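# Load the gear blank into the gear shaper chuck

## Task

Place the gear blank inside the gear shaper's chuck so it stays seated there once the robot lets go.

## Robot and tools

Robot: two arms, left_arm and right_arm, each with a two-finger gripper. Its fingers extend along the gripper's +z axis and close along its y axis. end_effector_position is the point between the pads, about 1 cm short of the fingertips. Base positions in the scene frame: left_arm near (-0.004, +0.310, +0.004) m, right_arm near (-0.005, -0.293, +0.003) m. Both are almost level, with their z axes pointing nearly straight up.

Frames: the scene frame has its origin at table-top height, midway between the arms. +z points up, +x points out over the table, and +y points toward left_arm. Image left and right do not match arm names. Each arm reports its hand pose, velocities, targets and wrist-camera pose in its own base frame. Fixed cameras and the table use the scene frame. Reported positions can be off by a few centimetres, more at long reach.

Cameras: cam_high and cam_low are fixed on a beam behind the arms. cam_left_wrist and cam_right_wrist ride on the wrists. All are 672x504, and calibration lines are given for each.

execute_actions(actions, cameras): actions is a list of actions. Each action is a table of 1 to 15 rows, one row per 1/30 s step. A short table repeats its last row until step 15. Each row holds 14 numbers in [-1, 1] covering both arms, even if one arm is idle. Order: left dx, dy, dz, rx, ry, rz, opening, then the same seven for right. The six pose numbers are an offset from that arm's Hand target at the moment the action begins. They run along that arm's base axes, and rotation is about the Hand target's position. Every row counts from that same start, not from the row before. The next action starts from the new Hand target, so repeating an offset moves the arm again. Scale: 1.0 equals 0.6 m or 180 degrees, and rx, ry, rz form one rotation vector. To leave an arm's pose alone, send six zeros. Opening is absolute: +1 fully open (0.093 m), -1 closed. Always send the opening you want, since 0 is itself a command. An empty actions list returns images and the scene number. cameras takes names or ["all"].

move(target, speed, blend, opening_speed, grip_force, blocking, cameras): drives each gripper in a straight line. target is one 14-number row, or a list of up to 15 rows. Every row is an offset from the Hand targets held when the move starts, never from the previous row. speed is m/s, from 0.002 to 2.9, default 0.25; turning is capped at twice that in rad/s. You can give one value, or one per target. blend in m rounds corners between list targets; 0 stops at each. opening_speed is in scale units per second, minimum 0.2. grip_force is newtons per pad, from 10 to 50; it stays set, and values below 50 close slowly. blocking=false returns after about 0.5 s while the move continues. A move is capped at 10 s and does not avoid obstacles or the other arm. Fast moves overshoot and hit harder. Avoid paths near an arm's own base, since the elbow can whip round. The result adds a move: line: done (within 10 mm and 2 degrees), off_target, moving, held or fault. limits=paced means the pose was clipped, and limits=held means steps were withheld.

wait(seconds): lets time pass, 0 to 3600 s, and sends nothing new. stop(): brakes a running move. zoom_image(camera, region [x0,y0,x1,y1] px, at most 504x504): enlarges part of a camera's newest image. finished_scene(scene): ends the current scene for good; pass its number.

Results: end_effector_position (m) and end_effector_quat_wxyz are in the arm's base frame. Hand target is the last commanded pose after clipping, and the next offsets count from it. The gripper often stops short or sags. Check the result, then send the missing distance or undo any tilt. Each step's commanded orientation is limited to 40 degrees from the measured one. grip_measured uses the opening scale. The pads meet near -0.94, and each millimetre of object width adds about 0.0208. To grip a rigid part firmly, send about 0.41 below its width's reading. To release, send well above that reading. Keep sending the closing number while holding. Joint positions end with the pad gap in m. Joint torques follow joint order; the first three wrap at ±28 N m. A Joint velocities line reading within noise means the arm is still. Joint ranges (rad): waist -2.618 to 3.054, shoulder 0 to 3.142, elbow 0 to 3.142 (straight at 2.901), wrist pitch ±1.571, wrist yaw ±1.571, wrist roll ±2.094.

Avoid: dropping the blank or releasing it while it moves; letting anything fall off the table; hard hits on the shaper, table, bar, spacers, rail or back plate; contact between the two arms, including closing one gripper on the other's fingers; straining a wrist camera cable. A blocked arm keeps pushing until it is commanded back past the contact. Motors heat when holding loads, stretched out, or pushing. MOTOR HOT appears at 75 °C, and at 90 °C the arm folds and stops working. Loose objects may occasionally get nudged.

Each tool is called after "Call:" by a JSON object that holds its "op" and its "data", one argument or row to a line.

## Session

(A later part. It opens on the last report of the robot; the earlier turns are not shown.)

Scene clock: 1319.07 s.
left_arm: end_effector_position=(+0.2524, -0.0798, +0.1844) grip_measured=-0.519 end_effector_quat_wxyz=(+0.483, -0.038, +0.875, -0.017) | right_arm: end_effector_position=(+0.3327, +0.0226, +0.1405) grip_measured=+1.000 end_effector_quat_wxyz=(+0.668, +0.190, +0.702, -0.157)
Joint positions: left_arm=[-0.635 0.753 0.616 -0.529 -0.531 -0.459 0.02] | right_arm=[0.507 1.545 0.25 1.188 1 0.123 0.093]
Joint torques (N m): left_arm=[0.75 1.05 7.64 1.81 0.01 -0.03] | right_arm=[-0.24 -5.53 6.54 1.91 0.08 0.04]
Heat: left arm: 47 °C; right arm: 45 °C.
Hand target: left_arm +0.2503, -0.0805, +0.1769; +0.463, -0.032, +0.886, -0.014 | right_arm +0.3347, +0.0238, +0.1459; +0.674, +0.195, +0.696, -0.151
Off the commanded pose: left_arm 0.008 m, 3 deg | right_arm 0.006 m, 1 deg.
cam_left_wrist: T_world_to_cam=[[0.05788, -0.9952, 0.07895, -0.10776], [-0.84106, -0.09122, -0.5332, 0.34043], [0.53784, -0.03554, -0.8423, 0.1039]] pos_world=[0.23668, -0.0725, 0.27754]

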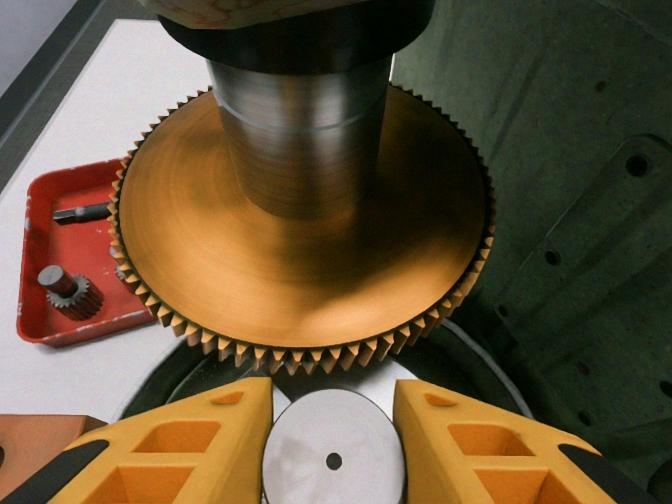

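Call:
{"op": "move", "data": {
  "target": [
    [0, 0.0042, -0.001, -0.001, 0.0194, -0.0014, -0.8, 0, 0, 0, 0, 0, 0, 1.0],
    [0, -0.0042, -0.002, 0.001, -0.0194, 0.0014, -0.8, 0, 0, 0, 0, 0, 0, 1.0],
    [0, -0.0042, -0.003, -0.001, 0.0194, -0.0014, -0.8, 0, 0, 0, 0, 0, 0, 1.0],
    [0, 0.0042, -0.004, 0.001, -0.0194, 0.0014, -0.8, 0, 0, 0, 0, 0, 0, 1.0],
    [0, 0, -0.004, 0, 0, 0, -0.8, 0, 0, 0, 0, 0, 0, 1.0]
  ],
  "speed": 0.05,
  "blend": [0.003, 0.003, 0.003, 0.003, 0]
}}

Scene clock: 1363.50 s.
left_arm: end_effector_position=(+0.2529, -0.0798, +0.1844) grip_measured=-0.519 end_effector_quat_wxyz=(+0.486, -0.038, +0.873, -0.018) | right_arm: end_effector_position=(+0.3327, +0.0226, +0.1405) grip_measured=+1.000 end_effector_quat_wxyz=(+0.668, +0.190, +0.702, -0.157)
Joint positions: left_arm=[-0.635 0.75 0.609 -0.518 -0.534 -0.456 0.02] | right_arm=[0.507 1.545 0.25 1.188 1 0.123 0.093]
Joint torques (N m): left_arm=[0.8 1.14 7.45 1.81 0.04 -0.06] | right_arm=[-0.21 -5.53 6.52 1.91 0.08 0.03]
Heat: left arm: 47 °C; right arm: 45 °C.
Hand target: left_arm +0.2503, -0.0805, +0.1745; +0.463, -0.032, +0.886, -0.014 | right_arm +0.3347, +0.0238, +0.1459; +0.674, +0.195, +0.696, -0.151
Off the commanded pose: left_arm 0.010 m, 3 deg | right_arm 0.006 m, 1 deg.
move: off_target (left_arm)

Call:
{"op": "move", "data": {
  "target": [0.0078, 0, 0.02, 0, 0, 0, -0.8, 0, 0, 0, 0, 0, 0, 1.0],
  "speed": 0.05
}}

Scene clock: 1408.37 s.
left_arm: end_effector_position=(+0.2532, -0.0798, +0.1848) grip_measured=-0.519 end_effector_quat_wxyz=(+0.468, -0.035, +0.883, -0.016) | right_arm: end_effector_position=(+0.3327, +0.0226, +0.1405) grip_measured=+1.000 end_effector_quat_wxyz=(+0.668, +0.190, +0.702, -0.157)
Joint positions: left_arm=[-0.617 0.779 0.649 -0.566 -0.504 -0.456 0.02] | right_arm=[0.507 1.545 0.25 1.188 1 0.123 0.093]
Joint torques (N m): left_arm=[0.95 0.55 8.39 2.09 -0.13 0.08] | right_arm=[-0.25 -5.52 6.52 1.91 0.09 0.03]
Heat: left arm: 46 °C; right arm: 45 °C.
Hand target: left_arm +0.2550, -0.0805, +0.1866; +0.463, -0.033, +0.886, -0.014 | right_arm +0.3347, +0.0238, +0.1459; +0.674, +0.195, +0.696, -0.151
Off the commanded pose: left_arm 0.003 m, 1 deg | right_arm 0.006 m, 1 deg.
move: done

Call:
{"op": "move", "data": {
  "target": [
    [0, 0, -0.0033, 0.006, -0.0067, -0.003, -0.8, 0, 0, 0, 0, 0, 0, 1.0],
    [0, 0, -0.0033, 0.0007, -0.0133, 0.0009, -0.8, 0, 0, 0, 0, 0, 0, 1.0],
    [0, 0, -0.0033, -0.0054, -0.0067, 0.004, -0.8, 0, 0, 0, 0, 0, 0, 1.0],
    [0, 0, -0.0033, 0, 0, 0, -0.8, 0, 0, 0, 0, 0, 0, 1.0],
    [0, 0, -0.0033, 0.0003, -0.0067, 0.0005, -0.8, 0, 0, 0, 0, 0, 0, 1.0]
  ],
  "speed": 0.02,
  "blend": [0.002, 0.002, 0.002, 0.002, 0]
}}

Scene clock: 1422.13 s.
left_arm: end_effector_position=(+0.2533, -0.0799, +0.1847) grip_measured=-0.519 end_effector_quat_wxyz=(+0.471, -0.037, +0.881, -0.017) | right_arm: end_effector_position=(+0.3327, +0.0226, +0.1405) grip_measured=+1.000 end_effector_quat_wxyz=(+0.668, +0.190, +0.702, -0.157)
Joint positions: left_arm=[-0.62 0.774 0.642 -0.557 -0.509 -0.459 0.02] | right_arm=[0.507 1.545 0.25 1.188 1 0.123 0.093]
Joint torques (N m): left_arm=[0.25 -0.23 6.68 2.37 -0.25 0.11] | right_arm=[-0.23 -5.52 6.54 1.91 0.08 0.04]
Heat: left arm: 47 °C; right arm: 45 °C.
Hand target: left_arm +0.2550, -0.0805, +0.1846; +0.472, -0.033, +0.881, -0.014 | right_arm +0.3347, +0.0238, +0.1459; +0.674, +0.195, +0.696, -0.151
Off the commanded pose: left_arm 0.002 m, 1 deg | right_arm 0.006 m, 1 deg.
move: done

Call:
{"op": "move", "data": {
  "target": [
    [0.0025, 0, 0.0117, 0, 0, 0, -0.8, 0, 0, 0, 0, 0, 0, 1.0],
    [0.0025, 0, 0.0117, 0, 0, 0, -0.36, 0, 0, 0, 0, 0, 0, 1.0]
  ],
  "speed": 0.03,
  "opening_speed": 0.4,
  "cameras": ["cam_left_wrist"]
}}

Call:
{"op": "zoom_image", "data": {
  "camera": "cam_left_wrist",
  "region": [250, 344, 420, 504]
}}

Scene clock: 1467.00 s.
left_arm: end_effector_position=(+0.2530, -0.0797, +0.1860) grip_measured=-0.359 end_effector_quat_wxyz=(+0.471, -0.036, +0.881, -0.016) | right_arm: end_effector_position=(+0.3327, +0.0226, +0.1405) grip_measured=+1.000 end_effector_quat_wxyz=(+0.668, +0.190, +0.702, -0.157)
Joint positions: left_arm=[-0.62 0.774 0.648 -0.565 -0.509 -0.457 0.028] | right_arm=[0.507 1.545 0.25 1.188 1 0.123 0.093]
Joint torques (N m): left_arm=[0.79 0.49 8.69 2.21 -0.2 0.14] | right_arm=[-0.23 -5.55 6.53 1.91 0.08 0.04]
Heat: left arm: 47 °C; right arm: 45 °C.
Hand target: left_arm +0.2565, -0.0805, +0.1915; +0.472, -0.033, +0.881, -0.014 | right_arm +0.3347, +0.0238, +0.1459; +0.674, +0.195, +0.696, -0.151
Off the commanded pose: left_arm 0.007 m, 0 deg | right_arm 0.006 m, 1 deg.
move: done
cam_left_wrist: T_world_to_cam=[[0.05651, -0.99569, 0.07347, -0.10648], [-0.85584, -0.08621, -0.51, 0.34157], [0.51414, -0.03406, -0.85703, 0.11384]] pos_world=[0.23982, -0.0727, 0.27959]

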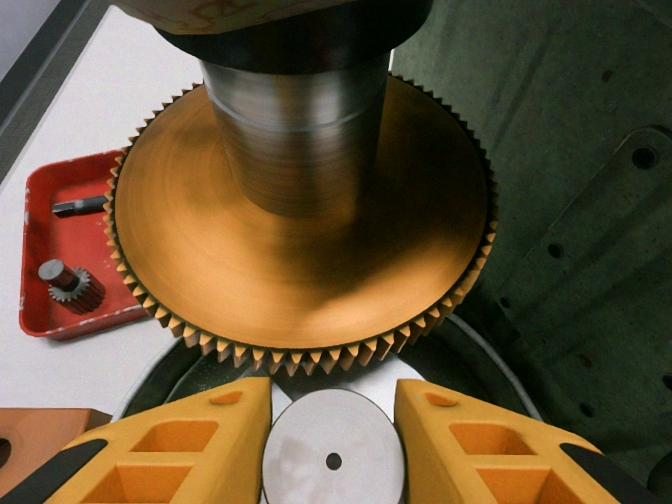

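Scaled by 2.965 from the camera's image (finer frame: 960x720).

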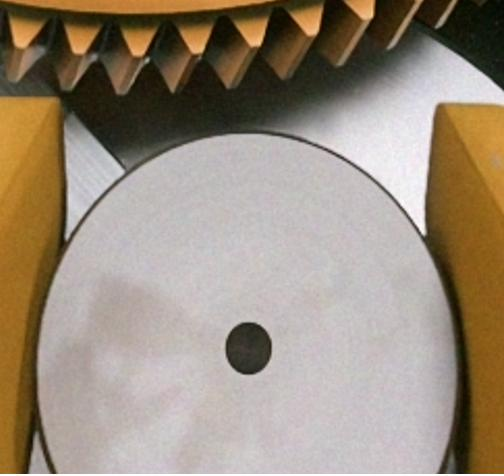

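Call:
{"op": "move", "data": {
  "target": [0, 0, 0, 0, 0, 0, -0.3, 0, 0, 0, 0, 0, 0, 1.0],
  "opening_speed": 0.3,
  "cameras": ["cam_left_wrist"]
}}

Call:
{"op": "zoom_image", "data": {
  "camera": "cam_left_wrist",
  "region": [250, 344, 420, 504]
}}

Scene clock: 1473.83 s.
left_arm: end_effector_position=(+0.2534, -0.0800, +0.1840) grip_measured=-0.302 end_effector_quat_wxyz=(+0.468, -0.034, +0.883, -0.013) | right_arm: end_effector_position=(+0.3327, +0.0226, +0.1405) grip_measured=+1.000 end_effector_quat_wxyz=(+0.668, +0.190, +0.702, -0.157)
Joint positions: left_arm=[-0.62 0.783 0.648 -0.565 -0.509 -0.455 0.031] | right_arm=[0.507 1.545 0.25 1.188 1 0.123 0.093]
Joint torques (N m): left_arm=[0.83 -0.34 8.65 2.18 -0.21 0.12] | right_arm=[-0.24 -5.55 6.54 1.91 0.08 0.03]
Heat: left arm: 46 °C; right arm: 45 °C.
Hand target: left_arm +0.2565, -0.0805, +0.1915; +0.472, -0.033, +0.881, -0.014 | right_arm +0.3347, +0.0238, +0.1459; +0.674, +0.195, +0.696, -0.151
Off the commanded pose: left_arm 0.008 m, 1 deg | right_arm 0.006 m, 1 deg.
move: done
cam_left_wrist: T_world_to_cam=[[0.05573, -0.99624, 0.06633, -0.10529], [-0.85942, -0.08168, -0.5047, 0.34129], [0.50822, -0.02888, -0.86074, 0.11441]] pos_world=[0.24103, -0.07371, 0.27771]

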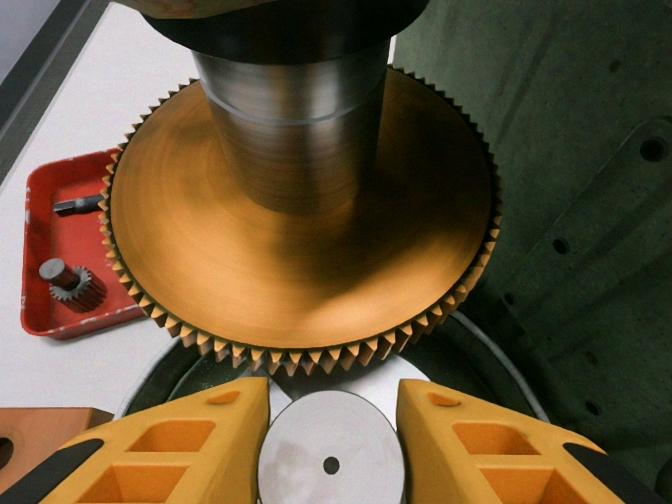

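Scaled by 2.965 from the camera's image (finer frame: 960x720).

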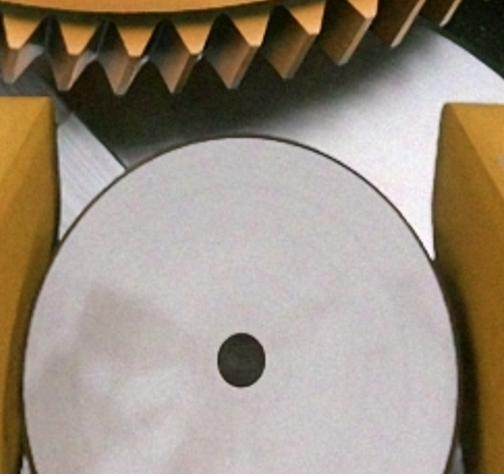

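Call:
{"op": "move", "data": {
  "target": [0, 0, 0, 0, 0, 0, -0.25, 0, 0, 0, 0, 0, 0, 1.0],
  "opening_speed": 0.2,
  "cameras": ["cam_left_wrist"]
}}

Call:
{"op": "zoom_image", "data": {
  "camera": "cam_left_wrist",
  "region": [250, 344, 420, 504]
}}

Scene clock: 1495.33 s.
left_arm: end_effector_position=(+0.2534, -0.0800, +0.1840) grip_measured=-0.252 end_effector_quat_wxyz=(+0.468, -0.034, +0.883, -0.013) | right_arm: end_effector_position=(+0.3327, +0.0226, +0.1405) grip_measured=+1.000 end_effector_quat_wxyz=(+0.668, +0.190, +0.702, -0.157)
Joint positions: left_arm=[-0.62 0.783 0.648 -0.565 -0.509 -0.455 0.033] | right_arm=[0.507 1.545 0.25 1.188 1 0.123 0.093]
Joint torques (N m): left_arm=[0.77 -0.32 8.65 2.21 -0.21 0.15] | right_arm=[-0.23 -5.55 6.54 1.91 0.08 0.04]
Heat: left arm: 47 °C; right arm: 45 °C.
Hand target: left_arm +0.2565, -0.0805, +0.1915; +0.472, -0.033, +0.881, -0.014 | right_arm +0.3347, +0.0238, +0.1459; +0.674, +0.195, +0.696, -0.151
Off the commanded pose: left_arm 0.008 m, 1 deg | right_arm 0.006 m, 1 deg.
move: done
cam_left_wrist: T_world_to_cam=[[0.05573, -0.99624, 0.06633, -0.10529], [-0.85942, -0.08168, -0.5047, 0.34129], [0.50822, -0.02888, -0.86074, 0.11441]] pos_world=[0.24103, -0.07371, 0.27771]

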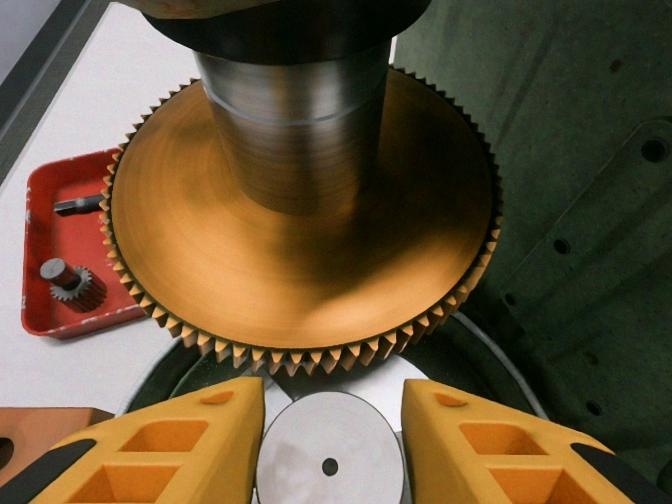

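Scaled by 2.965 from the camera's image (finer frame: 960x720).

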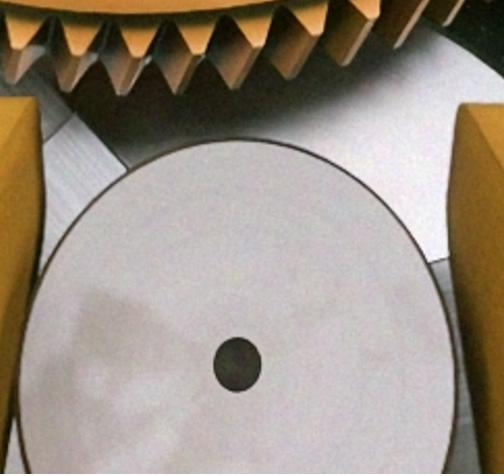

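Call:
{"op": "zoom_image", "data": {
  "camera": "cam_left_wrist",
  "region": [240, 400, 330, 504]
}}

Call:
{"op": "zoom_image", "data": {
  "camera": "cam_left_wrist",
  "region": [340, 320, 470, 504]
}}

Scaled by 4.846 from the camera's image (finer frame: 960x720).

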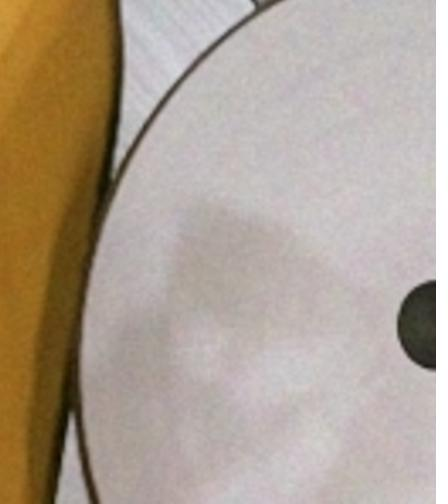

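Scaled by 2.739 from the camera's image (finer frame: 960x720).

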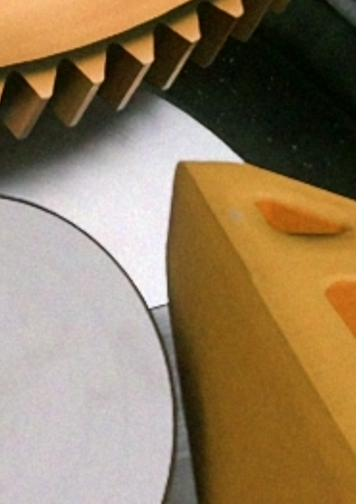

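Call:
{"op": "move", "data": {
  "target": [
    [0, -0.005, 0, 0, 0, 0, -0.25, 0, 0, 0, 0, 0, 0, 1.0],
    [0, 0.003, 0, 0, 0, 0, -0.25, 0, 0, 0, 0, 0, 0, 1.0],
    [0, -0.001, 0, 0, 0, 0, -0.25, 0, 0, 0, 0, 0, 0, 1.0]
  ],
  "speed": 0.03,
  "cameras": ["cam_left_wrist"]
}}

Call:
{"op": "zoom_image", "data": {
  "camera": "cam_left_wrist",
  "region": [250, 344, 420, 504]
}}

Scene clock: 1562.13 s.
left_arm: end_effector_position=(+0.2548, -0.0779, +0.1817) grip_measured=-0.252 end_effector_quat_wxyz=(+0.464, -0.034, +0.885, -0.008) | right_arm: end_effector_position=(+0.3327, +0.0226, +0.1405) grip_measured=+1.000 end_effector_quat_wxyz=(+0.668, +0.190, +0.702, -0.157)
Joint positions: left_arm=[-0.608 0.792 0.648 -0.565 -0.506 -0.449 0.033] | right_arm=[0.507 1.545 0.25 1.188 1 0.123 0.093]
Joint torques (N m): left_arm=[-0.62 -1.1 8.7 2.19 -0.27 0.09] | right_arm=[-0.23 -5.52 6.53 1.91 0.08 0.03]
Heat: left arm: 49 °C; right arm: 45 °C.
Hand target: left_arm +0.2565, -0.0811, +0.1916; +0.472, -0.033, +0.881, -0.014 | right_arm +0.3347, +0.0238, +0.1459; +0.674, +0.195, +0.696, -0.151
Off the commanded pose: left_arm 0.010 m, 1 deg | right_arm 0.006 m, 1 deg.
move: done
cam_left_wrist: T_world_to_cam=[[0.06255, -0.99638, 0.05749, -0.10323], [-0.86322, -0.08292, -0.49797, 0.34113], [0.50093, -0.01847, -0.86529, 0.11537]] pos_world=[0.24314, -0.07243, 0.27563]

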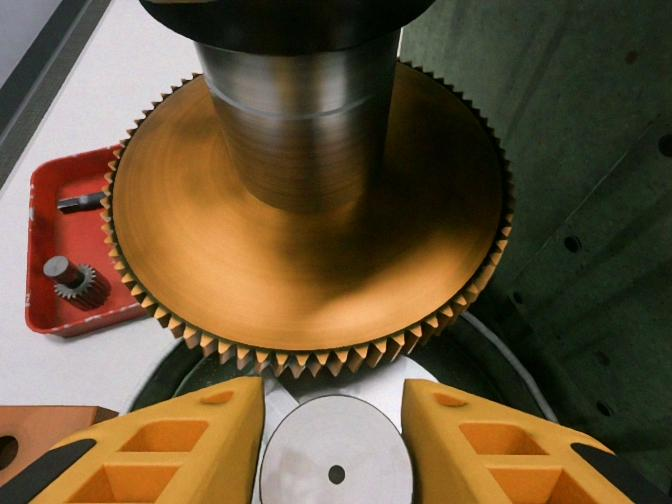

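Scaled by 2.965 from the camera's image (finer frame: 960x720).

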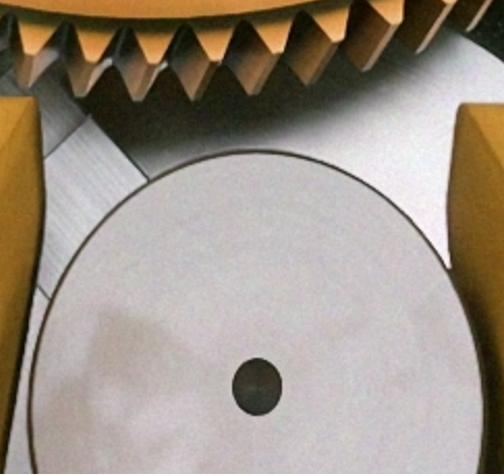

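Call:
{"op": "move", "data": {
  "target": [0, -0.0042, 0, 0, 0, 0, -0.25, 0, 0, 0, 0, 0, 0, 1.0],
  "speed": 0.03,
  "cameras": ["cam_left_wrist"]
}}

Call:
{"op": "zoom_image", "data": {
  "camera": "cam_left_wrist",
  "region": [250, 344, 420, 504]
}}

Scene clock: 1635.47 s.
left_arm: end_effector_position=(+0.2537, -0.0814, +0.1818) grip_measured=-0.252 end_effector_quat_wxyz=(+0.464, -0.028, +0.885, -0.011) | right_arm: end_effector_position=(+0.3327, +0.0226, +0.1405) grip_measured=+1.000 end_effector_quat_wxyz=(+0.668, +0.190, +0.702, -0.157)
Joint positions: left_arm=[-0.622 0.792 0.648 -0.565 -0.507 -0.449 0.033] | right_arm=[0.507 1.545 0.25 1.188 1 0.123 0.093]
Joint torques (N m): left_arm=[-0.59 -0.34 9.01 2.2 -0.37 -0.05] | right_arm=[-0.23 -5.52 6.53 1.91 0.08 0.04]
Heat: left arm: 50 °C; right arm: 45 °C.
Hand target: left_arm +0.2565, -0.0837, +0.1915; +0.472, -0.033, +0.881, -0.014 | right_arm +0.3347, +0.0238, +0.1459; +0.674, +0.195, +0.696, -0.151
Off the commanded pose: left_arm 0.010 m, 1 deg | right_arm 0.006 m, 1 deg.
move: done
cam_left_wrist: T_world_to_cam=[[0.0486, -0.99718, 0.05711, -0.1031], [-0.86419, -0.07065, -0.49817, 0.34114], [0.50081, -0.02514, -0.86519, 0.11535]] pos_world=[0.24205, -0.07581, 0.27563]

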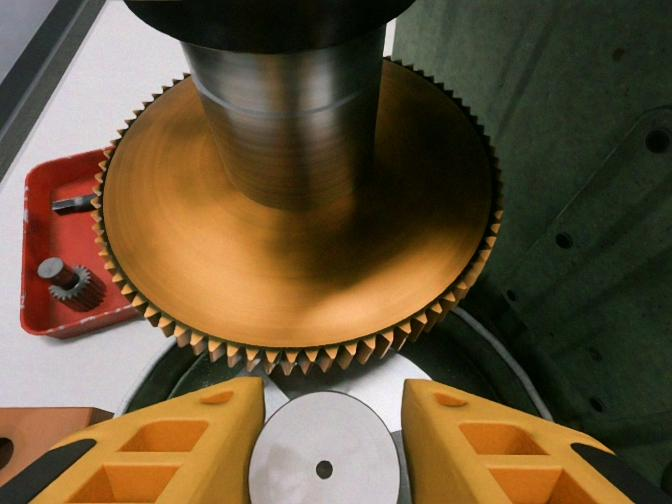

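Scaled by 2.965 from the camera's image (finer frame: 960x720).

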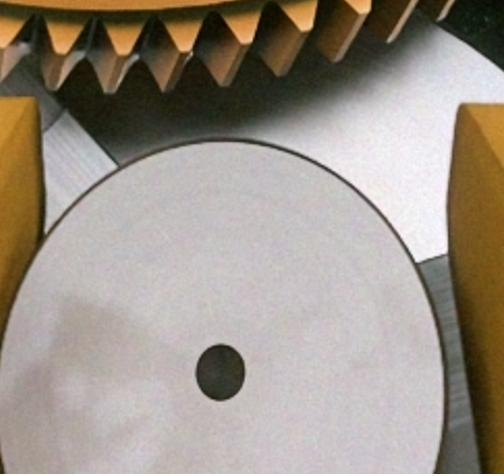

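Call:
{"op": "move", "data": {
  "target": [0, -0.003, 0, 0, 0, 0, -0.25, 0, 0, 0, 0, 0, 0, 1.0],
  "speed": 0.03,
  "cameras": ["cam_left_wrist"]
}}

Call:
{"op": "zoom_image", "data": {
  "camera": "cam_left_wrist",
  "region": [240, 344, 410, 504]
}}

Scene clock: 1645.47 s.
left_arm: end_effector_position=(+0.2538, -0.0814, +0.1811) grip_measured=-0.252 end_effector_quat_wxyz=(+0.465, -0.027, +0.885, -0.005) | right_arm: end_effector_position=(+0.3327, +0.0226, +0.1405) grip_measured=+1.000 end_effector_quat_wxyz=(+0.668, +0.190, +0.702, -0.157)
Joint positions: left_arm=[-0.63 0.797 0.648 -0.565 -0.521 -0.449 0.033] | right_arm=[0.507 1.545 0.25 1.188 1 0.123 0.093]
Joint torques (N m): left_arm=[-0.81 -0.35 9.25 2.18 -0.31 -0.09] | right_arm=[-0.24 -5.52 6.56 1.9 0.08 0.03]
Heat: left arm: 50 °C; right arm: 45 °C.
Hand target: left_arm +0.2565, -0.0854, +0.1915; +0.472, -0.033, +0.881, -0.014 | right_arm +0.3347, +0.0238, +0.1459; +0.674, +0.195, +0.696, -0.151
Off the commanded pose: left_arm 0.011 m, 2 deg | right_arm 0.006 m, 1 deg.
move: off_target (left_arm)
cam_left_wrist: T_world_to_cam=[[0.05181, -0.99759, 0.04623, -0.1019], [-0.86368, -0.06799, -0.49944, 0.3412], [0.50138, -0.01405, -0.86512, 0.11551]] pos_world=[0.24205, -0.07683, 0.27504]

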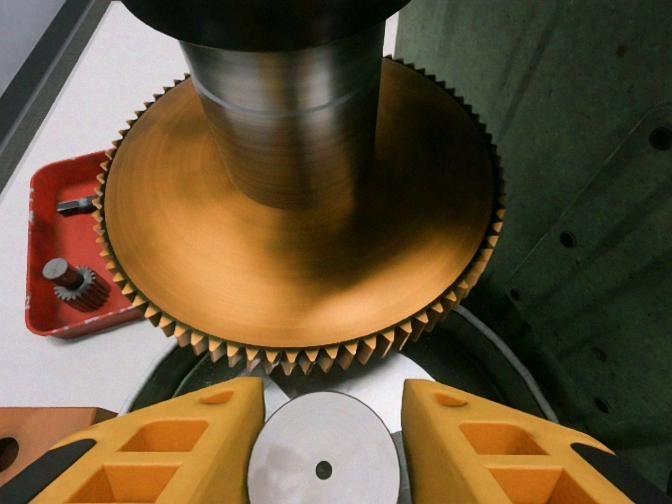

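Scaled by 2.965 from the camera's image (finer frame: 960x720).

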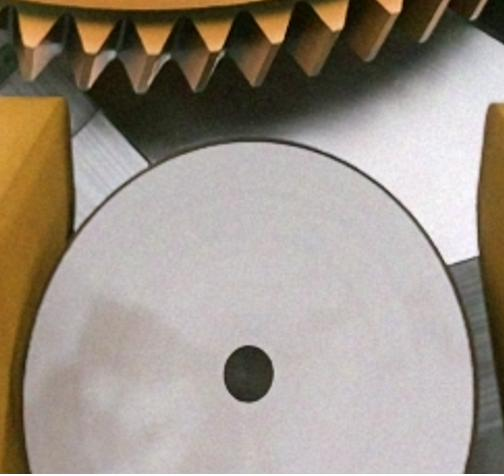

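Call:
{"op": "move", "data": {
  "target": [
    [0, 0.006, 0, 0, 0, 0, -0.25, 0, 0, 0, 0, 0, 0, 1.0],
    [0, 0.006, 0, 0, 0, 0, -0.15, 0, 0, 0, 0, 0, 0, 1.0]
  ],
  "speed": 0.03,
  "opening_speed": 0.3,
  "cameras": ["cam_left_wrist"]
}}

Call:
{"op": "zoom_image", "data": {
  "camera": "cam_left_wrist",
  "region": [240, 344, 410, 504]
}}

Scene clock: 1690.53 s.
left_arm: end_effector_position=(+0.2541, -0.0805, +0.1810) grip_measured=-0.153 end_effector_quat_wxyz=(+0.464, -0.029, +0.885, -0.005) | right_arm: end_effector_position=(+0.3327, +0.0226, +0.1405) grip_measured=+1.000 end_effector_quat_wxyz=(+0.668, +0.190, +0.702, -0.157)
Joint positions: left_arm=[-0.625 0.797 0.648 -0.565 -0.518 -0.449 0.038] | right_arm=[0.507 1.545 0.25 1.188 1 0.123 0.093]
Joint torques (N m): left_arm=[0.64 -1.42 8.8 2.18 -0.19 0.04] | right_arm=[-0.2 -5.53 6.53 1.91 0.08 0.04]
Heat: left arm: 51 °C; right arm: 45 °C.
Hand target: left_arm +0.2565, -0.0818, +0.1915; +0.472, -0.033, +0.881, -0.014 | right_arm +0.3347, +0.0238, +0.1459; +0.674, +0.195, +0.696, -0.151
Off the commanded pose: left_arm 0.011 m, 1 deg | right_arm 0.006 m, 1 deg.
move: off_target (left_arm); target 2's new opening was sent with left_arm's hand 0.011 m and 2 deg from that target
cam_left_wrist: T_world_to_cam=[[0.05486, -0.99735, 0.04777, -0.10207], [-0.86401, -0.0714, -0.49838, 0.34118], [0.50047, -0.01393, -0.86564, 0.11556]] pos_world=[0.24255, -0.07584, 0.27494]

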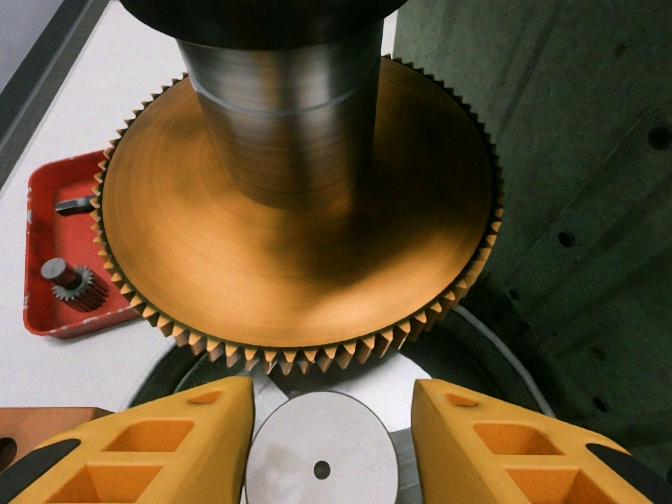

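Scaled by 2.965 from the camera's image (finer frame: 960x720).

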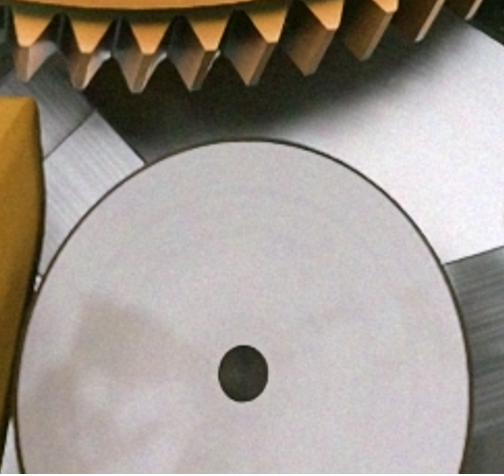

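Call:
{"op": "zoom_image", "data": {
  "camera": "cam_left_wrist",
  "region": [225, 400, 315, 504]
}}

Scaled by 4.846 from the camera's image (finer frame: 960x720).

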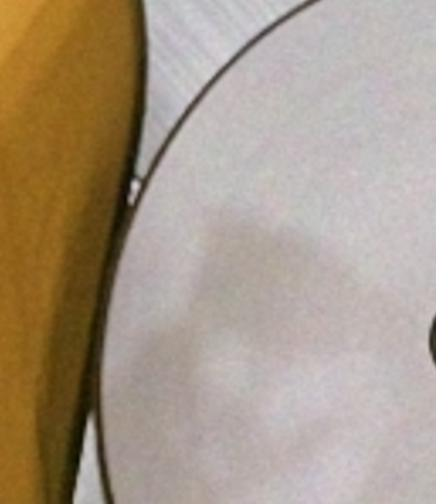

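Call:
{"op": "move", "data": {
  "target": [
    [0, 0.0028, 0, 0, 0, 0, -0.15, 0, 0, 0, 0, 0, 0, 1.0],
    [0, 0.0028, 0, 0, 0, 0, -0.8, 0, 0, 0, 0, 0, 0, 1.0]
  ],
  "speed": 0.03,
  "opening_speed": 0.5,
  "cameras": ["cam_left_wrist"]
}}

Call:
{"op": "zoom_image", "data": {
  "camera": "cam_left_wrist",
  "region": [250, 344, 420, 504]
}}

Scene clock: 1756.47 s.
left_arm: end_effector_position=(+0.2546, -0.0796, +0.1805) grip_measured=-0.456 end_effector_quat_wxyz=(+0.462, -0.031, +0.886, -0.007) | right_arm: end_effector_position=(+0.3327, +0.0226, +0.1405) grip_measured=+1.000 end_effector_quat_wxyz=(+0.668, +0.190, +0.702, -0.157)
Joint positions: left_arm=[-0.616 0.797 0.648 -0.565 -0.509 -0.449 0.023] | right_arm=[0.507 1.545 0.25 1.188 1 0.123 0.093]
Joint torques (N m): left_arm=[0.59 -1.77 8.57 2.21 -0.2 0.11] | right_arm=[-0.23 -5.53 6.56 1.91 0.08 0.04]
Heat: left arm: 51 °C; right arm: 45 °C.
Hand target: left_arm +0.2565, -0.0801, +0.1915; +0.472, -0.033, +0.881, -0.014 | right_arm +0.3347, +0.0238, +0.1459; +0.674, +0.195, +0.696, -0.151
Off the commanded pose: left_arm 0.011 m, 1 deg | right_arm 0.006 m, 1 deg.
move: off_target (left_arm); target 2's new opening was sent with left_arm's hand 0.011 m and 1 deg from that target
cam_left_wrist: T_world_to_cam=[[0.05733, -0.99697, 0.05265, -0.1027], [-0.86565, -0.07592, -0.49487, 0.34073], [0.49736, -0.01721, -0.86737, 0.11578]] pos_world=[0.24325, -0.07453, 0.27444]

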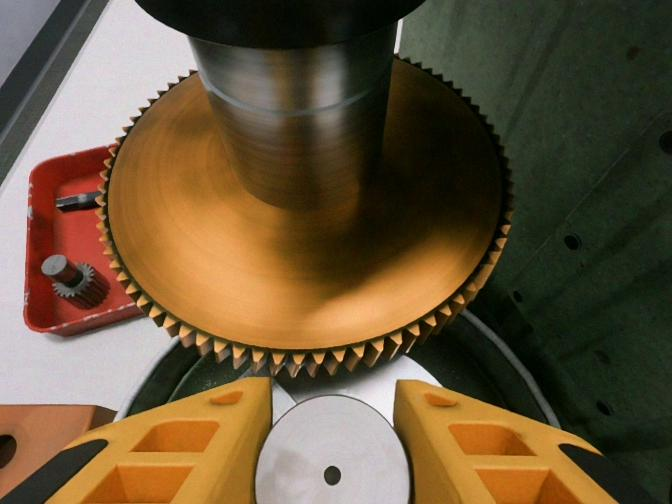

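Scaled by 2.965 from the camera's image (finer frame: 960x720).

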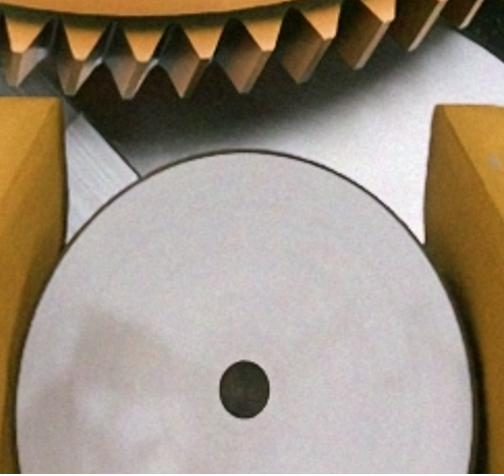

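Call:
{"op": "move", "data": {
  "target": [
    [0, 0, -0.0067, -0.0053, -0.004, 0.004, -0.8, 0, 0, 0, 0, 0, 0, 1.0],
    [0, 0, -0.0133, -0.0053, -0.004, 0.004, -0.8, 0, 0, 0, 0, 0, 0, 1.0]
  ],
  "speed": 0.03
}}

Scene clock: 1771.23 s.
left_arm: end_effector_position=(+0.2547, -0.0798, +0.1810) grip_measured=-0.461 end_effector_quat_wxyz=(+0.467, -0.033, +0.884, -0.010) | right_arm: end_effector_position=(+0.3327, +0.0226, +0.1405) grip_measured=+1.000 end_effector_quat_wxyz=(+0.668, +0.190, +0.702, -0.157)
Joint positions: left_arm=[-0.616 0.789 0.64 -0.553 -0.508 -0.45 0.023] | right_arm=[0.507 1.545 0.25 1.188 1 0.123 0.093]
Joint torques (N m): left_arm=[0.08 -2.02 5.71 2.57 -0.3 -0.06] | right_arm=[-0.21 -5.53 6.53 1.91 0.08 0.03]
Heat: left arm: 51 °C; right arm: 45 °C.
Hand target: left_arm +0.2565, -0.0801, +0.1837; +0.477, -0.042, +0.878, -0.018 | right_arm +0.3347, +0.0238, +0.1459; +0.674, +0.195, +0.696, -0.151
Off the commanded pose: left_arm 0.003 m, 2 deg | right_arm 0.006 m, 1 deg.
move: done

Call:
{"op": "move", "data": {
  "target": [
    [0, 0, -0.005, -0.002, -0.002, 0.0015, -0.8, 0, 0, 0, 0, 0, 0, 1.0],
    [0, 0, -0.0083, -0.004, 0, 0.003, -0.8, 0, 0, 0, 0, 0, 0, 1.0]
  ],
  "speed": 0.03
}}

Scene clock: 1775.70 s.
left_arm: end_effector_position=(+0.2547, -0.0795, +0.1807) grip_measured=-0.461 end_effector_quat_wxyz=(+0.472, -0.036, +0.881, -0.014) | right_arm: end_effector_position=(+0.3327, +0.0226, +0.1405) grip_measured=+1.000 end_effector_quat_wxyz=(+0.668, +0.190, +0.702, -0.157)
Joint positions: left_arm=[-0.616 0.777 0.626 -0.536 -0.51 -0.451 0.023] | right_arm=[0.507 1.545 0.25 1.188 1 0.123 0.093]
Joint torques (N m): left_arm=[0.03 -1.09 5.14 2.6 -0.28 -0.19] | right_arm=[-0.21 -5.53 6.54 1.91 0.09 0.04]
Heat: left arm: 51 °C; right arm: 45 °C.
Hand target: left_arm +0.2565, -0.0801, +0.1785; +0.477, -0.049, +0.877, -0.022 | right_arm +0.3347, +0.0238, +0.1459; +0.674, +0.195, +0.696, -0.151
Off the commanded pose: left_arm 0.003 m, 2 deg | right_arm 0.006 m, 1 deg.
move: done

Call:
{"op": "move", "data": {
  "target": [
    [0, -0.005, 0.0067, 0, 0, 0, -0.8, 0, 0, 0, 0, 0, 0, 1.0],
    [0, -0.005, -0.003, 0, 0, 0, -0.8, 0, 0, 0, 0, 0, 0, 1.0]
  ],
  "speed": 0.03
}}

Scene clock: 1782.57 s.
left_arm: end_effector_position=(+0.2544, -0.0794, +0.1808) grip_measured=-0.461 end_effector_quat_wxyz=(+0.475, -0.041, +0.879, -0.012) | right_arm: end_effector_position=(+0.3327, +0.0226, +0.1405) grip_measured=+1.000 end_effector_quat_wxyz=(+0.668, +0.190, +0.702, -0.157)
Joint positions: left_arm=[-0.627 0.778 0.623 -0.535 -0.528 -0.465 0.023] | right_arm=[0.507 1.545 0.25 1.188 1 0.123 0.093]
Joint torques (N m): left_arm=[-0.53 -0.25 5.07 2.64 -0.26 -0.17] | right_arm=[-0.23 -5.52 6.53 1.91 0.08 0.04]
Heat: left arm: 51 °C; right arm: 45 °C.
Hand target: left_arm +0.2565, -0.0832, +0.1769; +0.477, -0.049, +0.877, -0.022 | right_arm +0.3347, +0.0238, +0.1459; +0.674, +0.195, +0.696, -0.151
Off the commanded pose: left_arm 0.006 m, 2 deg | right_arm 0.006 m, 1 deg.
move: done

Call:
{"op": "execute_actions", "data": {
  "actions": [],
  "cameras": ["cam_high", "cam_left_wrist"]
}}

Call:
{"op": "zoom_image", "data": {
  "camera": "cam_high",
  "region": [410, 220, 510, 310]
}}

Call:
{"op": "zoom_image", "data": {
  "camera": "cam_left_wrist",
  "region": [250, 344, 420, 504]
}}

Scene clock: 1791.33 s.
left_arm: end_effector_position=(+0.2544, -0.0794, +0.1808) grip_measured=-0.461 end_effector_quat_wxyz=(+0.475, -0.041, +0.879, -0.012) | right_arm: end_effector_position=(+0.3327, +0.0226, +0.1405) grip_measured=+1.000 end_effector_quat_wxyz=(+0.668, +0.190, +0.702, -0.157)
Joint positions: left_arm=[-0.627 0.778 0.623 -0.535 -0.528 -0.465 0.023] | right_arm=[0.507 1.545 0.25 1.188 1 0.123 0.093]
Joint velocities: within noise
Joint torques (N m): left_arm=[-0.51 -0.32 5.16 2.65 -0.24 -0.19] | right_arm=[-0.2 -5.53 6.53 1.91 0.08 0.04]
Heat: left arm: 50 °C; right arm: 45 °C.
Hand target: left_arm +0.2565, -0.0832, +0.1769; +0.477, -0.049, +0.877, -0.022 | right_arm +0.3347, +0.0238, +0.1459; +0.674, +0.195, +0.696, -0.151
Tool commands: left_gripper/opening=-0.8 right_gripper/opening=+1.0
Off the commanded pose: left_arm 0.006 m, 2 deg | right_arm 0.006 m, 1 deg.
camera_calibration:
cam_left_wrist: T_world_to_cam=[[0.06826, -0.99508, 0.07178, -0.10857], [-0.85031, -0.09566, -0.51752, 0.33939], [0.52184, -0.02571, -0.85265, 0.10654]] pos_world=[0.2404, -0.07283, 0.27428]
Images, in order (width x height): cam_high 672x504, cam_left_wrist 672x504.

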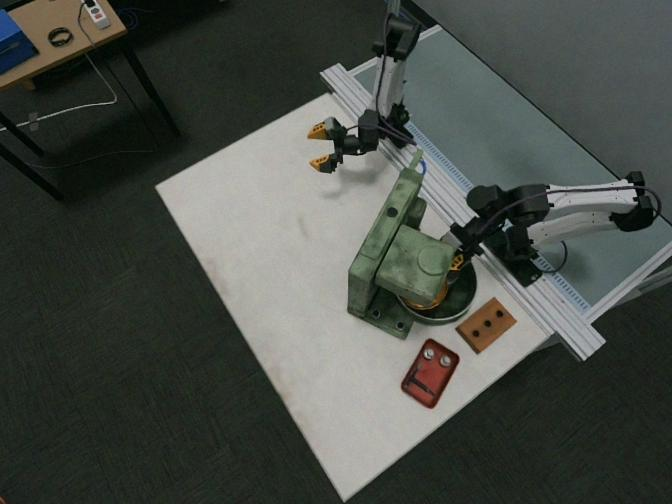

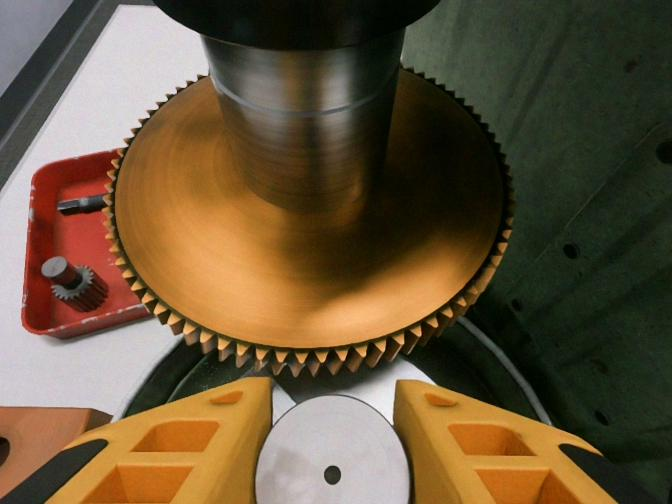

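Scaled by 5.040 from the camera's image (finer frame: 960x720).

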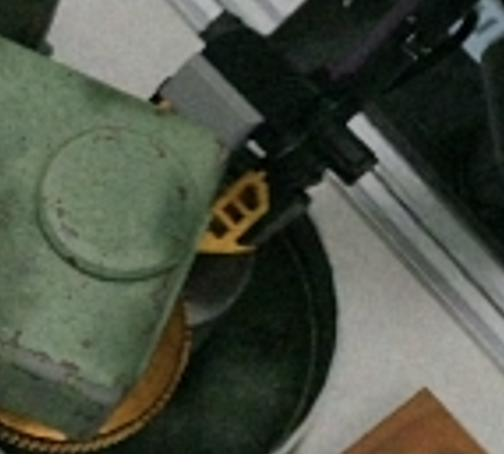

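Scaled by 2.965 from the camera's image (finer frame: 960x720).

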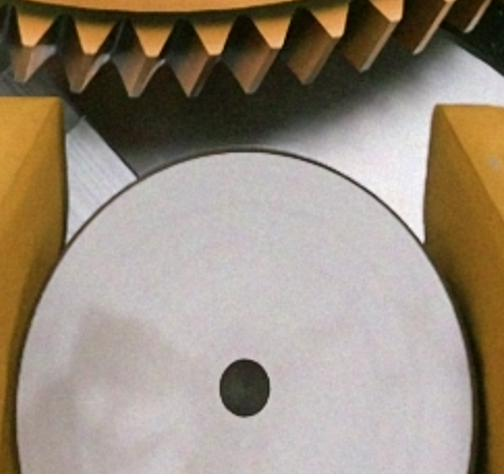

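Call:
{"op": "move", "data": {
  "target": [0, -0.0033, 0.002, 0, 0, 0, -0.8, 0, 0, 0, 0, 0, 0, 1.0],
  "speed": 0.03
}}

Scene clock: 1806.70 s.
left_arm: end_effector_position=(+0.2543, -0.0796, +0.1809) grip_measured=-0.461 end_effector_quat_wxyz=(+0.476, -0.043, +0.878, -0.010) | right_arm: end_effector_position=(+0.3327, +0.0226, +0.1405) grip_measured=+1.000 end_effector_quat_wxyz=(+0.668, +0.190, +0.702, -0.157)
Joint positions: left_arm=[-0.636 0.781 0.623 -0.535 -0.542 -0.473 0.023] | right_arm=[0.507 1.545 0.25 1.188 1 0.123 0.093]
Joint torques (N m): left_arm=[-0.72 0.09 5.75 2.58 -0.21 -0.19] | right_arm=[-0.23 -5.52 6.52 1.9 0.08 0.04]
Heat: left arm: 50 °C; right arm: 45 °C.
Hand target: left_arm +0.2565, -0.0851, +0.1781; +0.477, -0.049, +0.877, -0.022 | right_arm +0.3347, +0.0238, +0.1459; +0.674, +0.195, +0.696, -0.151
Off the commanded pose: left_arm 0.007 m, 2 deg | right_arm 0.006 m, 1 deg.
move: done

Call:
{"op": "move", "data": {
  "target": [
    [0.0067, 0, 0.0033, 0, 0, 0, -0.8, 0, 0, 0, 0, 0, 0, 1.0],
    [0.0067, 0, -0.003, 0, 0, 0, -0.8, 0, 0, 0, 0, 0, 0, 1.0]
  ],
  "speed": 0.03
}}

Scene clock: 1829.00 s.
left_arm: end_effector_position=(+0.2546, -0.0799, +0.1795) grip_measured=-0.461 end_effector_quat_wxyz=(+0.474, -0.042, +0.879, -0.008) | right_arm: end_effector_position=(+0.3327, +0.0226, +0.1405) grip_measured=+1.000 end_effector_quat_wxyz=(+0.668, +0.190, +0.702, -0.157)
Joint positions: left_arm=[-0.636 0.787 0.623 -0.534 -0.542 -0.473 0.023] | right_arm=[0.507 1.545 0.25 1.188 1 0.123 0.093]
Joint torques (N m): left_arm=[0.68 0.7 5.46 2.84 -0.09 -0.09] | right_arm=[-0.21 -5.53 6.53 1.91 0.08 0.04]
Heat: left arm: 49 °C; right arm: 45 °C.
Hand target: left_arm +0.2605, -0.0851, +0.1762; +0.477, -0.049, +0.877, -0.022 | right_arm +0.3347, +0.0238, +0.1459; +0.674, +0.195, +0.696, -0.151
Off the commanded pose: left_arm 0.009 m, 2 deg | right_arm 0.006 m, 1 deg.
move: done

Call:
{"op": "move", "data": {
  "target": [
    [0.005, 0, 0.0033, 0, 0, 0, -0.8, 0, 0, 0, 0, 0, 0, 1.0],
    [0.005, 0, -0.002, 0, 0, 0, -0.8, 0, 0, 0, 0, 0, 0, 1.0]
  ],
  "speed": 0.03
}}

Scene clock: 1833.03 s.
left_arm: end_effector_position=(+0.2555, -0.0788, +0.1794) grip_measured=-0.461 end_effector_quat_wxyz=(+0.474, -0.044, +0.879, -0.007) | right_arm: end_effector_position=(+0.3327, +0.0226, +0.1405) grip_measured=+1.000 end_effector_quat_wxyz=(+0.668, +0.190, +0.702, -0.157)
Joint positions: left_arm=[-0.63 0.789 0.623 -0.532 -0.542 -0.473 0.023] | right_arm=[0.507 1.545 0.25 1.188 1 0.123 0.093]
Joint torques (N m): left_arm=[1.1 1.35 5.12 3.01 -0.02 -0.03] | right_arm=[-0.21 -5.52 6.54 1.91 0.09 0.04]
Heat: left arm: 49 °C; right arm: 45 °C.
Hand target: left_arm +0.2636, -0.0852, +0.1750; +0.477, -0.049, +0.877, -0.022 | right_arm +0.3347, +0.0238, +0.1459; +0.674, +0.195, +0.696, -0.151
Off the commanded pose: left_arm 0.011 m, 2 deg | right_arm 0.006 m, 1 deg.
move: off_target (left_arm)

Call:
{"op": "move", "data": {
  "target": [
    [-0.0067, 0.0047, 0.0067, 0.0092, 0.0003, -0.0061, -0.8, 0, 0, 0, 0, 0, 0, 1.0],
    [-0.0067, 0.0047, 0, 0.0092, 0.0003, -0.0061, -0.8, 0, 0, 0, 0, 0, 0, 1.0]
  ],
  "speed": 0.03
}}

Scene clock: 1851.43 s.
left_arm: end_effector_position=(+0.2555, -0.0787, +0.1794) grip_measured=-0.461 end_effector_quat_wxyz=(+0.474, -0.040, +0.880, -0.005) | right_arm: end_effector_position=(+0.3327, +0.0226, +0.1405) grip_measured=+1.000 end_effector_quat_wxyz=(+0.668, +0.190, +0.702, -0.157)
Joint positions: left_arm=[-0.628 0.788 0.623 -0.532 -0.539 -0.462 0.023] | right_arm=[0.507 1.545 0.25 1.188 1 0.123 0.093]
Joint torques (N m): left_arm=[1.05 -0.53 4.71 2.81 -0.02 0.2] | right_arm=[-0.23 -5.52 6.52 1.9 0.08 0.04]
Heat: left arm: 51 °C; right arm: 45 °C.
Hand target: left_arm +0.2595, -0.0823, +0.1751; +0.477, -0.034, +0.878, -0.014 | right_arm +0.3347, +0.0238, +0.1459; +0.674, +0.195, +0.696, -0.151
Off the commanded pose: left_arm 0.007 m, 1 deg | right_arm 0.006 m, 1 deg.
move: done

Call:
{"op": "move", "data": {
  "target": [
    [-0.001, 0.0013, 0.0067, 0.0115, 0.0003, -0.0076, -0.8, 0, 0, 0, 0, 0, 0, 1.0],
    [-0.001, 0.0013, 0, 0.0115, 0.0003, -0.0076, -0.8, 0, 0, 0, 0, 0, 0, 1.0]
  ],
  "speed": 0.03
}}

Scene clock: 1859.63 s.
left_arm: end_effector_position=(+0.2556, -0.0795, +0.1794) grip_measured=-0.461 end_effector_quat_wxyz=(+0.475, -0.027, +0.880, -0.003) | right_arm: end_effector_position=(+0.3327, +0.0226, +0.1405) grip_measured=+1.000 end_effector_quat_wxyz=(+0.668, +0.190, +0.702, -0.157)
Joint positions: left_arm=[-0.625 0.784 0.619 -0.525 -0.53 -0.431 0.023] | right_arm=[0.507 1.545 0.25 1.188 1 0.123 0.093]
Joint torques (N m): left_arm=[0.98 -0.49 4.97 2.73 -0.1 0.32] | right_arm=[-0.23 -5.53 6.54 1.91 0.08 0.04]
Heat: left arm: 51 °C; right arm: 45 °C.
Hand target: left_arm +0.2589, -0.0816, +0.1750; +0.477, -0.015, +0.879, -0.003 | right_arm +0.3347, +0.0238, +0.1459; +0.674, +0.195, +0.696, -0.151
Off the commanded pose: left_arm 0.006 m, 1 deg | right_arm 0.006 m, 1 deg.
move: done

Call:
{"op": "move", "data": {
  "target": [
    [0, 0, 0.0142, -0.0097, 0.0083, 0.0056, -0.8, 0, 0, 0, 0, 0, 0, 1.0],
    [0, 0, 0.0142, -0.0087, -0.0083, 0.0068, -0.8, 0, 0, 0, 0, 0, 0, 1.0],
    [0, 0, 0.0142, -0.0055, -0.0083, 0.0046, -0.8, 0, 0, 0, 0, 0, 0, 1.0],
    [0, 0, 0.0142, -0.0065, 0.0083, 0.0034, -0.8, 0, 0, 0, 0, 0, 0, 1.0],
    [0, 0, 0.0142, -0.0033, 0.0083, 0.0013, -0.8, 0, 0, 0, 0, 0, 0, 1.0],
    [0, 0, 0.0142, -0.0023, -0.0083, 0.0025, -0.8, 0, 0, 0, 0, 0, 0, 1.0],
    [0, 0, 0.0142, 0.0005, -0.0083, 0.0006, -0.8, 0, 0, 0, 0, 0, 0, 1.0],
    [0, 0, 0.0142, -0.0005, 0.0083, -0.0006, -0.8, 0, 0, 0, 0, 0, 0, 1.0],
    [0, 0, 0.0142, -0.0046, 0, 0.0031, -0.8, 0, 0, 0, 0, 0, 0, 1.0]
  ],
  "speed": 0.022,
  "blend": [0.001, 0.001, 0.001, 0.001, 0.001, 0.001, 0.001, 0.001, 0]
}}

Scene clock: 1883.43 s.
left_arm: end_effector_position=(+0.2555, -0.0793, +0.1794) grip_measured=-0.461 end_effector_quat_wxyz=(+0.468, -0.025, +0.884, -0.005) | right_arm: end_effector_position=(+0.3327, +0.0226, +0.1405) grip_measured=+1.000 end_effector_quat_wxyz=(+0.668, +0.190, +0.702, -0.157)
Joint positions: left_arm=[-0.613 0.79 0.632 -0.542 -0.509 -0.429 0.023] | right_arm=[0.507 1.545 0.25 1.188 1 0.123 0.093]
Joint torques (N m): left_arm=[-0.01 -0.8 6.69 2.55 -0.28 0.15] | right_arm=[-0.21 -5.52 6.53 1.91 0.08 0.03]
Heat: left arm: 48 °C; right arm: 45 °C.
Hand target: left_arm +0.2589, -0.0815, +0.1836; +0.477, -0.023, +0.879, -0.007 | right_arm +0.3347, +0.0238, +0.1459; +0.674, +0.195, +0.696, -0.151
Off the commanded pose: left_arm 0.006 m, 1 deg | right_arm 0.006 m, 1 deg.
move: done

Call:
{"op": "execute_actions", "data": {
  "actions": [],
  "cameras": ["cam_left_wrist", "cam_low", "cam_high"]
}}

Scene clock: 1901.13 s.
left_arm: end_effector_position=(+0.2555, -0.0793, +0.1794) grip_measured=-0.461 end_effector_quat_wxyz=(+0.468, -0.025, +0.884, -0.005) | right_arm: end_effector_position=(+0.3327, +0.0226, +0.1405) grip_measured=+1.000 end_effector_quat_wxyz=(+0.668, +0.190, +0.702, -0.157)
Joint positions: left_arm=[-0.613 0.79 0.632 -0.542 -0.509 -0.429 0.023] | right_arm=[0.507 1.545 0.25 1.188 1 0.123 0.093]
Joint velocities: within noise
Joint torques (N m): left_arm=[-0.05 -0.79 6.72 2.56 -0.27 0.13] | right_arm=[-0.23 -5.52 6.56 1.91 0.08 0.04]
Heat: left arm: 48 °C; right arm: 45 °C.
Hand target: left_arm +0.2589, -0.0815, +0.1836; +0.477, -0.023, +0.879, -0.007 | right_arm +0.3347, +0.0238, +0.1459; +0.674, +0.195, +0.696, -0.151
Tool commands: left_gripper/opening=-0.8 right_gripper/opening=+1.0
Off the commanded pose: left_arm 0.006 m, 1 deg | right_arm 0.006 m, 1 deg.
camera_calibration:
cam_left_wrist: T_world_to_cam=[[0.04836, -0.99785, 0.0442, -0.09861], [-0.86036, -0.06409, -0.50565, 0.34263], [0.50739, -0.01357, -0.86161, 0.11098]] pos_world=[0.24324, -0.07493, 0.27323]
Images, in order (width x height): cam_high 672x504, cam_low 672x504, cam_left_wrist 672x504.

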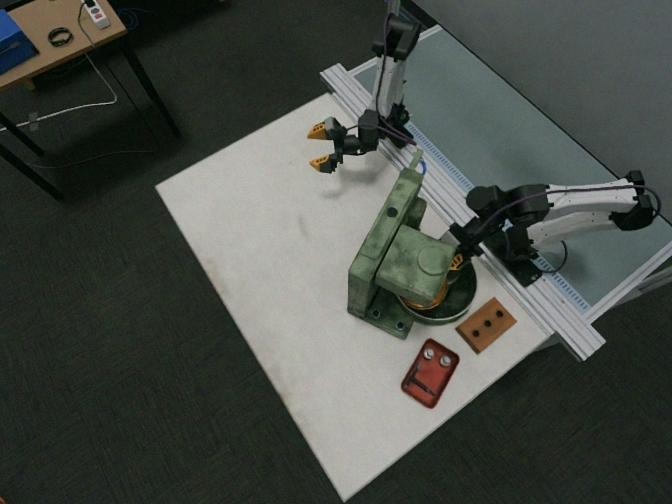

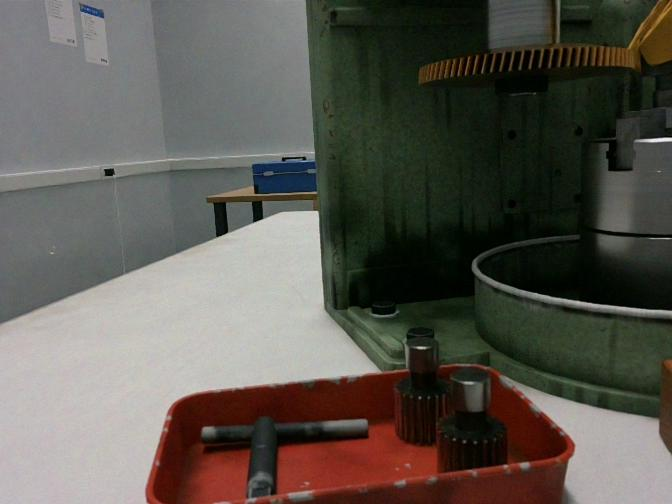

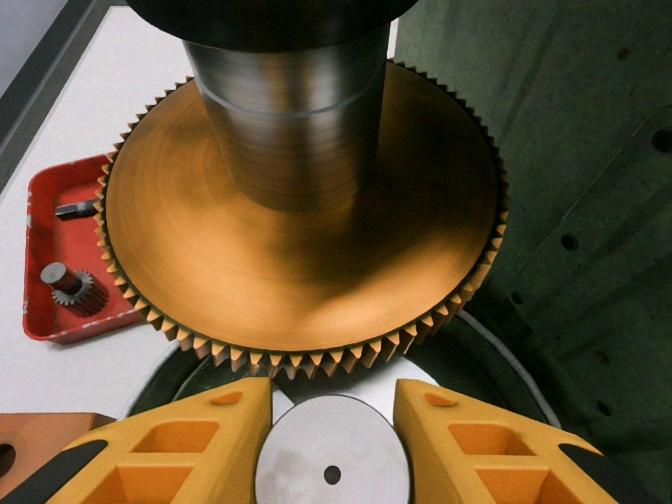

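Call:
{"op": "zoom_image", "data": {
  "camera": "cam_low",
  "region": [552, 0, 672, 200]
}}

Call:
{"op": "zoom_image", "data": {
  "camera": "cam_left_wrist",
  "region": [200, 340, 470, 504]
}}

Scaled by 2.520 from the camera's image (finer frame: 960x720).

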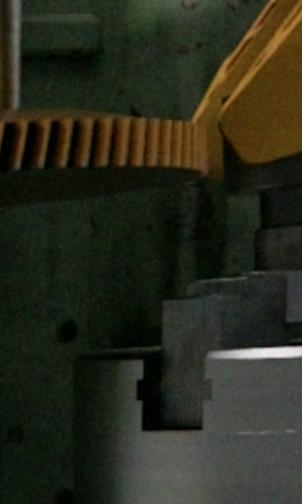

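Scaled by 1.867 from the camera's image (finer frame: 960x720).

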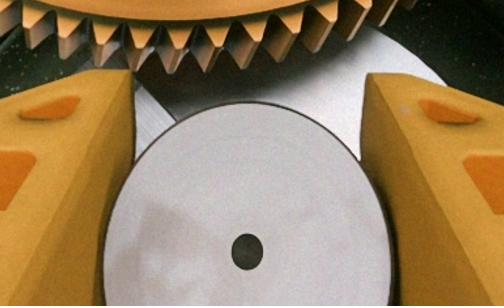

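Call:
{"op": "move", "data": {
  "target": [
    [0,0,-0.0033,0.0032,0.0083,-0.0031,-0.8,0,0,0,0,0,0,1],
    [0,0,-0.0033,0.0033,-0.0083,-0.0013,-0.8,0,0,0,0,0,0,1],
    [0,0,-0.0033,0.0013,0.0083,-0.0018,-0.8,0,0,0,0,0,0,1],
    [0,0,-0.0033,0.0014,-0.0083,0.0,-0.8,0,0,0,0,0,0,1],
    [0,0,-0.0033,-0.0005,0.0083,-0.0006,-0.8,0,0,0,0,0,0,1],
    [0,0,-0.0033,-0.0004,-0.0083,0.0012,-0.8,0,0,0,0,0,0,1],
    [0,0,-0.0033,-0.0023,0.0083,0.0006,-0.8,0,0,0,0,0,0,1],
    [0,0,-0.0033,-0.0023,-0.0083,0.0025,-0.8,0,0,0,0,0,0,1],
    [0,0,-0.0033,-0.0042,0.0083,0.0019,-0.8,0,0,0,0,0,0,1],
    [0,0,-0.0033,-0.0041,-0.0083,0.0037,-0.8,0,0,0,0,0,0,1],
    [0,0,-0.0033,-0.006,0.0083,0.0031,-0.8,0,0,0,0,0,0,1],
    [0,0,-0.0033,-0.0059,-0.0083,0.0049,-0.8,0,0,0,0,0,0,1],
    [0,0,-0.0033,-0.0079,0.0083,0.0044,-0.8,0,0,0,0,0,0,1],
    [0,0,-0.0033,-0.0078,-0.0083,0.0062,-0.8,0,0,0,0,0,0,1],
    [0,0,-0.0033,-0.0092,0,0.0062,-0.8,0,0,0,0,0,0,1]
  ],
  "speed": 0.042,
  "blend": 0.001
}}

Scene clock: 1995.07 s.
left_arm: end_effector_position=(+0.2554, -0.0791, +0.1808) grip_measured=-0.461 end_effector_quat_wxyz=(+0.475, -0.030, +0.879, -0.008) | right_arm: end_effector_position=(+0.3327, +0.0226, +0.1405) grip_measured=+1.000 end_effector_quat_wxyz=(+0.668, +0.190, +0.702, -0.157)
Joint positions: left_arm=[-0.619 0.779 0.622 -0.528 -0.521 -0.436 0.023] | right_arm=[0.507 1.545 0.25 1.188 1 0.123 0.093]
Joint torques (N m): left_arm=[0.58 0.28 6.91 2.48 -0.16 -0.09] | right_arm=[-0.21 -5.52 6.52 1.91 0.09 0.04]
Heat: left arm: 48 °C; right arm: 45 °C.
Hand target: left_arm +0.2589, -0.0815, +0.1816; +0.477, -0.038, +0.878, -0.015 | right_arm +0.3347, +0.0238, +0.1459; +0.674, +0.195, +0.696, -0.151
Off the commanded pose: left_arm 0.004 m, 1 deg | right_arm 0.006 m, 1 deg.
move: done

Call:
{"op": "move", "data": {
  "target": [
    [0,0,0.0117,0,0,0,-0.8,0,0,0,0,0,0,1],
    [0,0,0.0117,0.0115,0,-0.0078,-0.8,0,0,0,0,0,0,1],
    [0,0,0.0017,0.0115,0,-0.0078,-0.8,0,0,0,0,0,0,1]
  ],
  "speed": 0.03,
  "blend": 0.001
}}

Scene clock: 2070.10 s.
left_arm: end_effector_position=(+0.2553, -0.0791, +0.1807) grip_measured=-0.461 end_effector_quat_wxyz=(+0.473, -0.028, +0.881, -0.005) | right_arm: end_effector_position=(+0.3327, +0.0226, +0.1405) grip_measured=+1.000 end_effector_quat_wxyz=(+0.668, +0.190, +0.702, -0.157)
Joint positions: left_arm=[-0.619 0.783 0.627 -0.536 -0.521 -0.433 0.023] | right_arm=[0.507 1.545 0.25 1.188 1 0.123 0.093]
Joint torques (N m): left_arm=[0.57 -0.23 6.76 2.53 -0.17 0.26] | right_arm=[-0.21 -5.52 6.53 1.91 0.08 0.04]
Heat: left arm: 50 °C; right arm: 45 °C.
Hand target: left_arm +0.2589, -0.0815, +0.1826; +0.477, -0.019, +0.879, -0.005 | right_arm +0.3347, +0.0238, +0.1459; +0.674, +0.195, +0.696, -0.151
Off the commanded pose: left_arm 0.005 m, 1 deg | right_arm 0.006 m, 1 deg.
move: done


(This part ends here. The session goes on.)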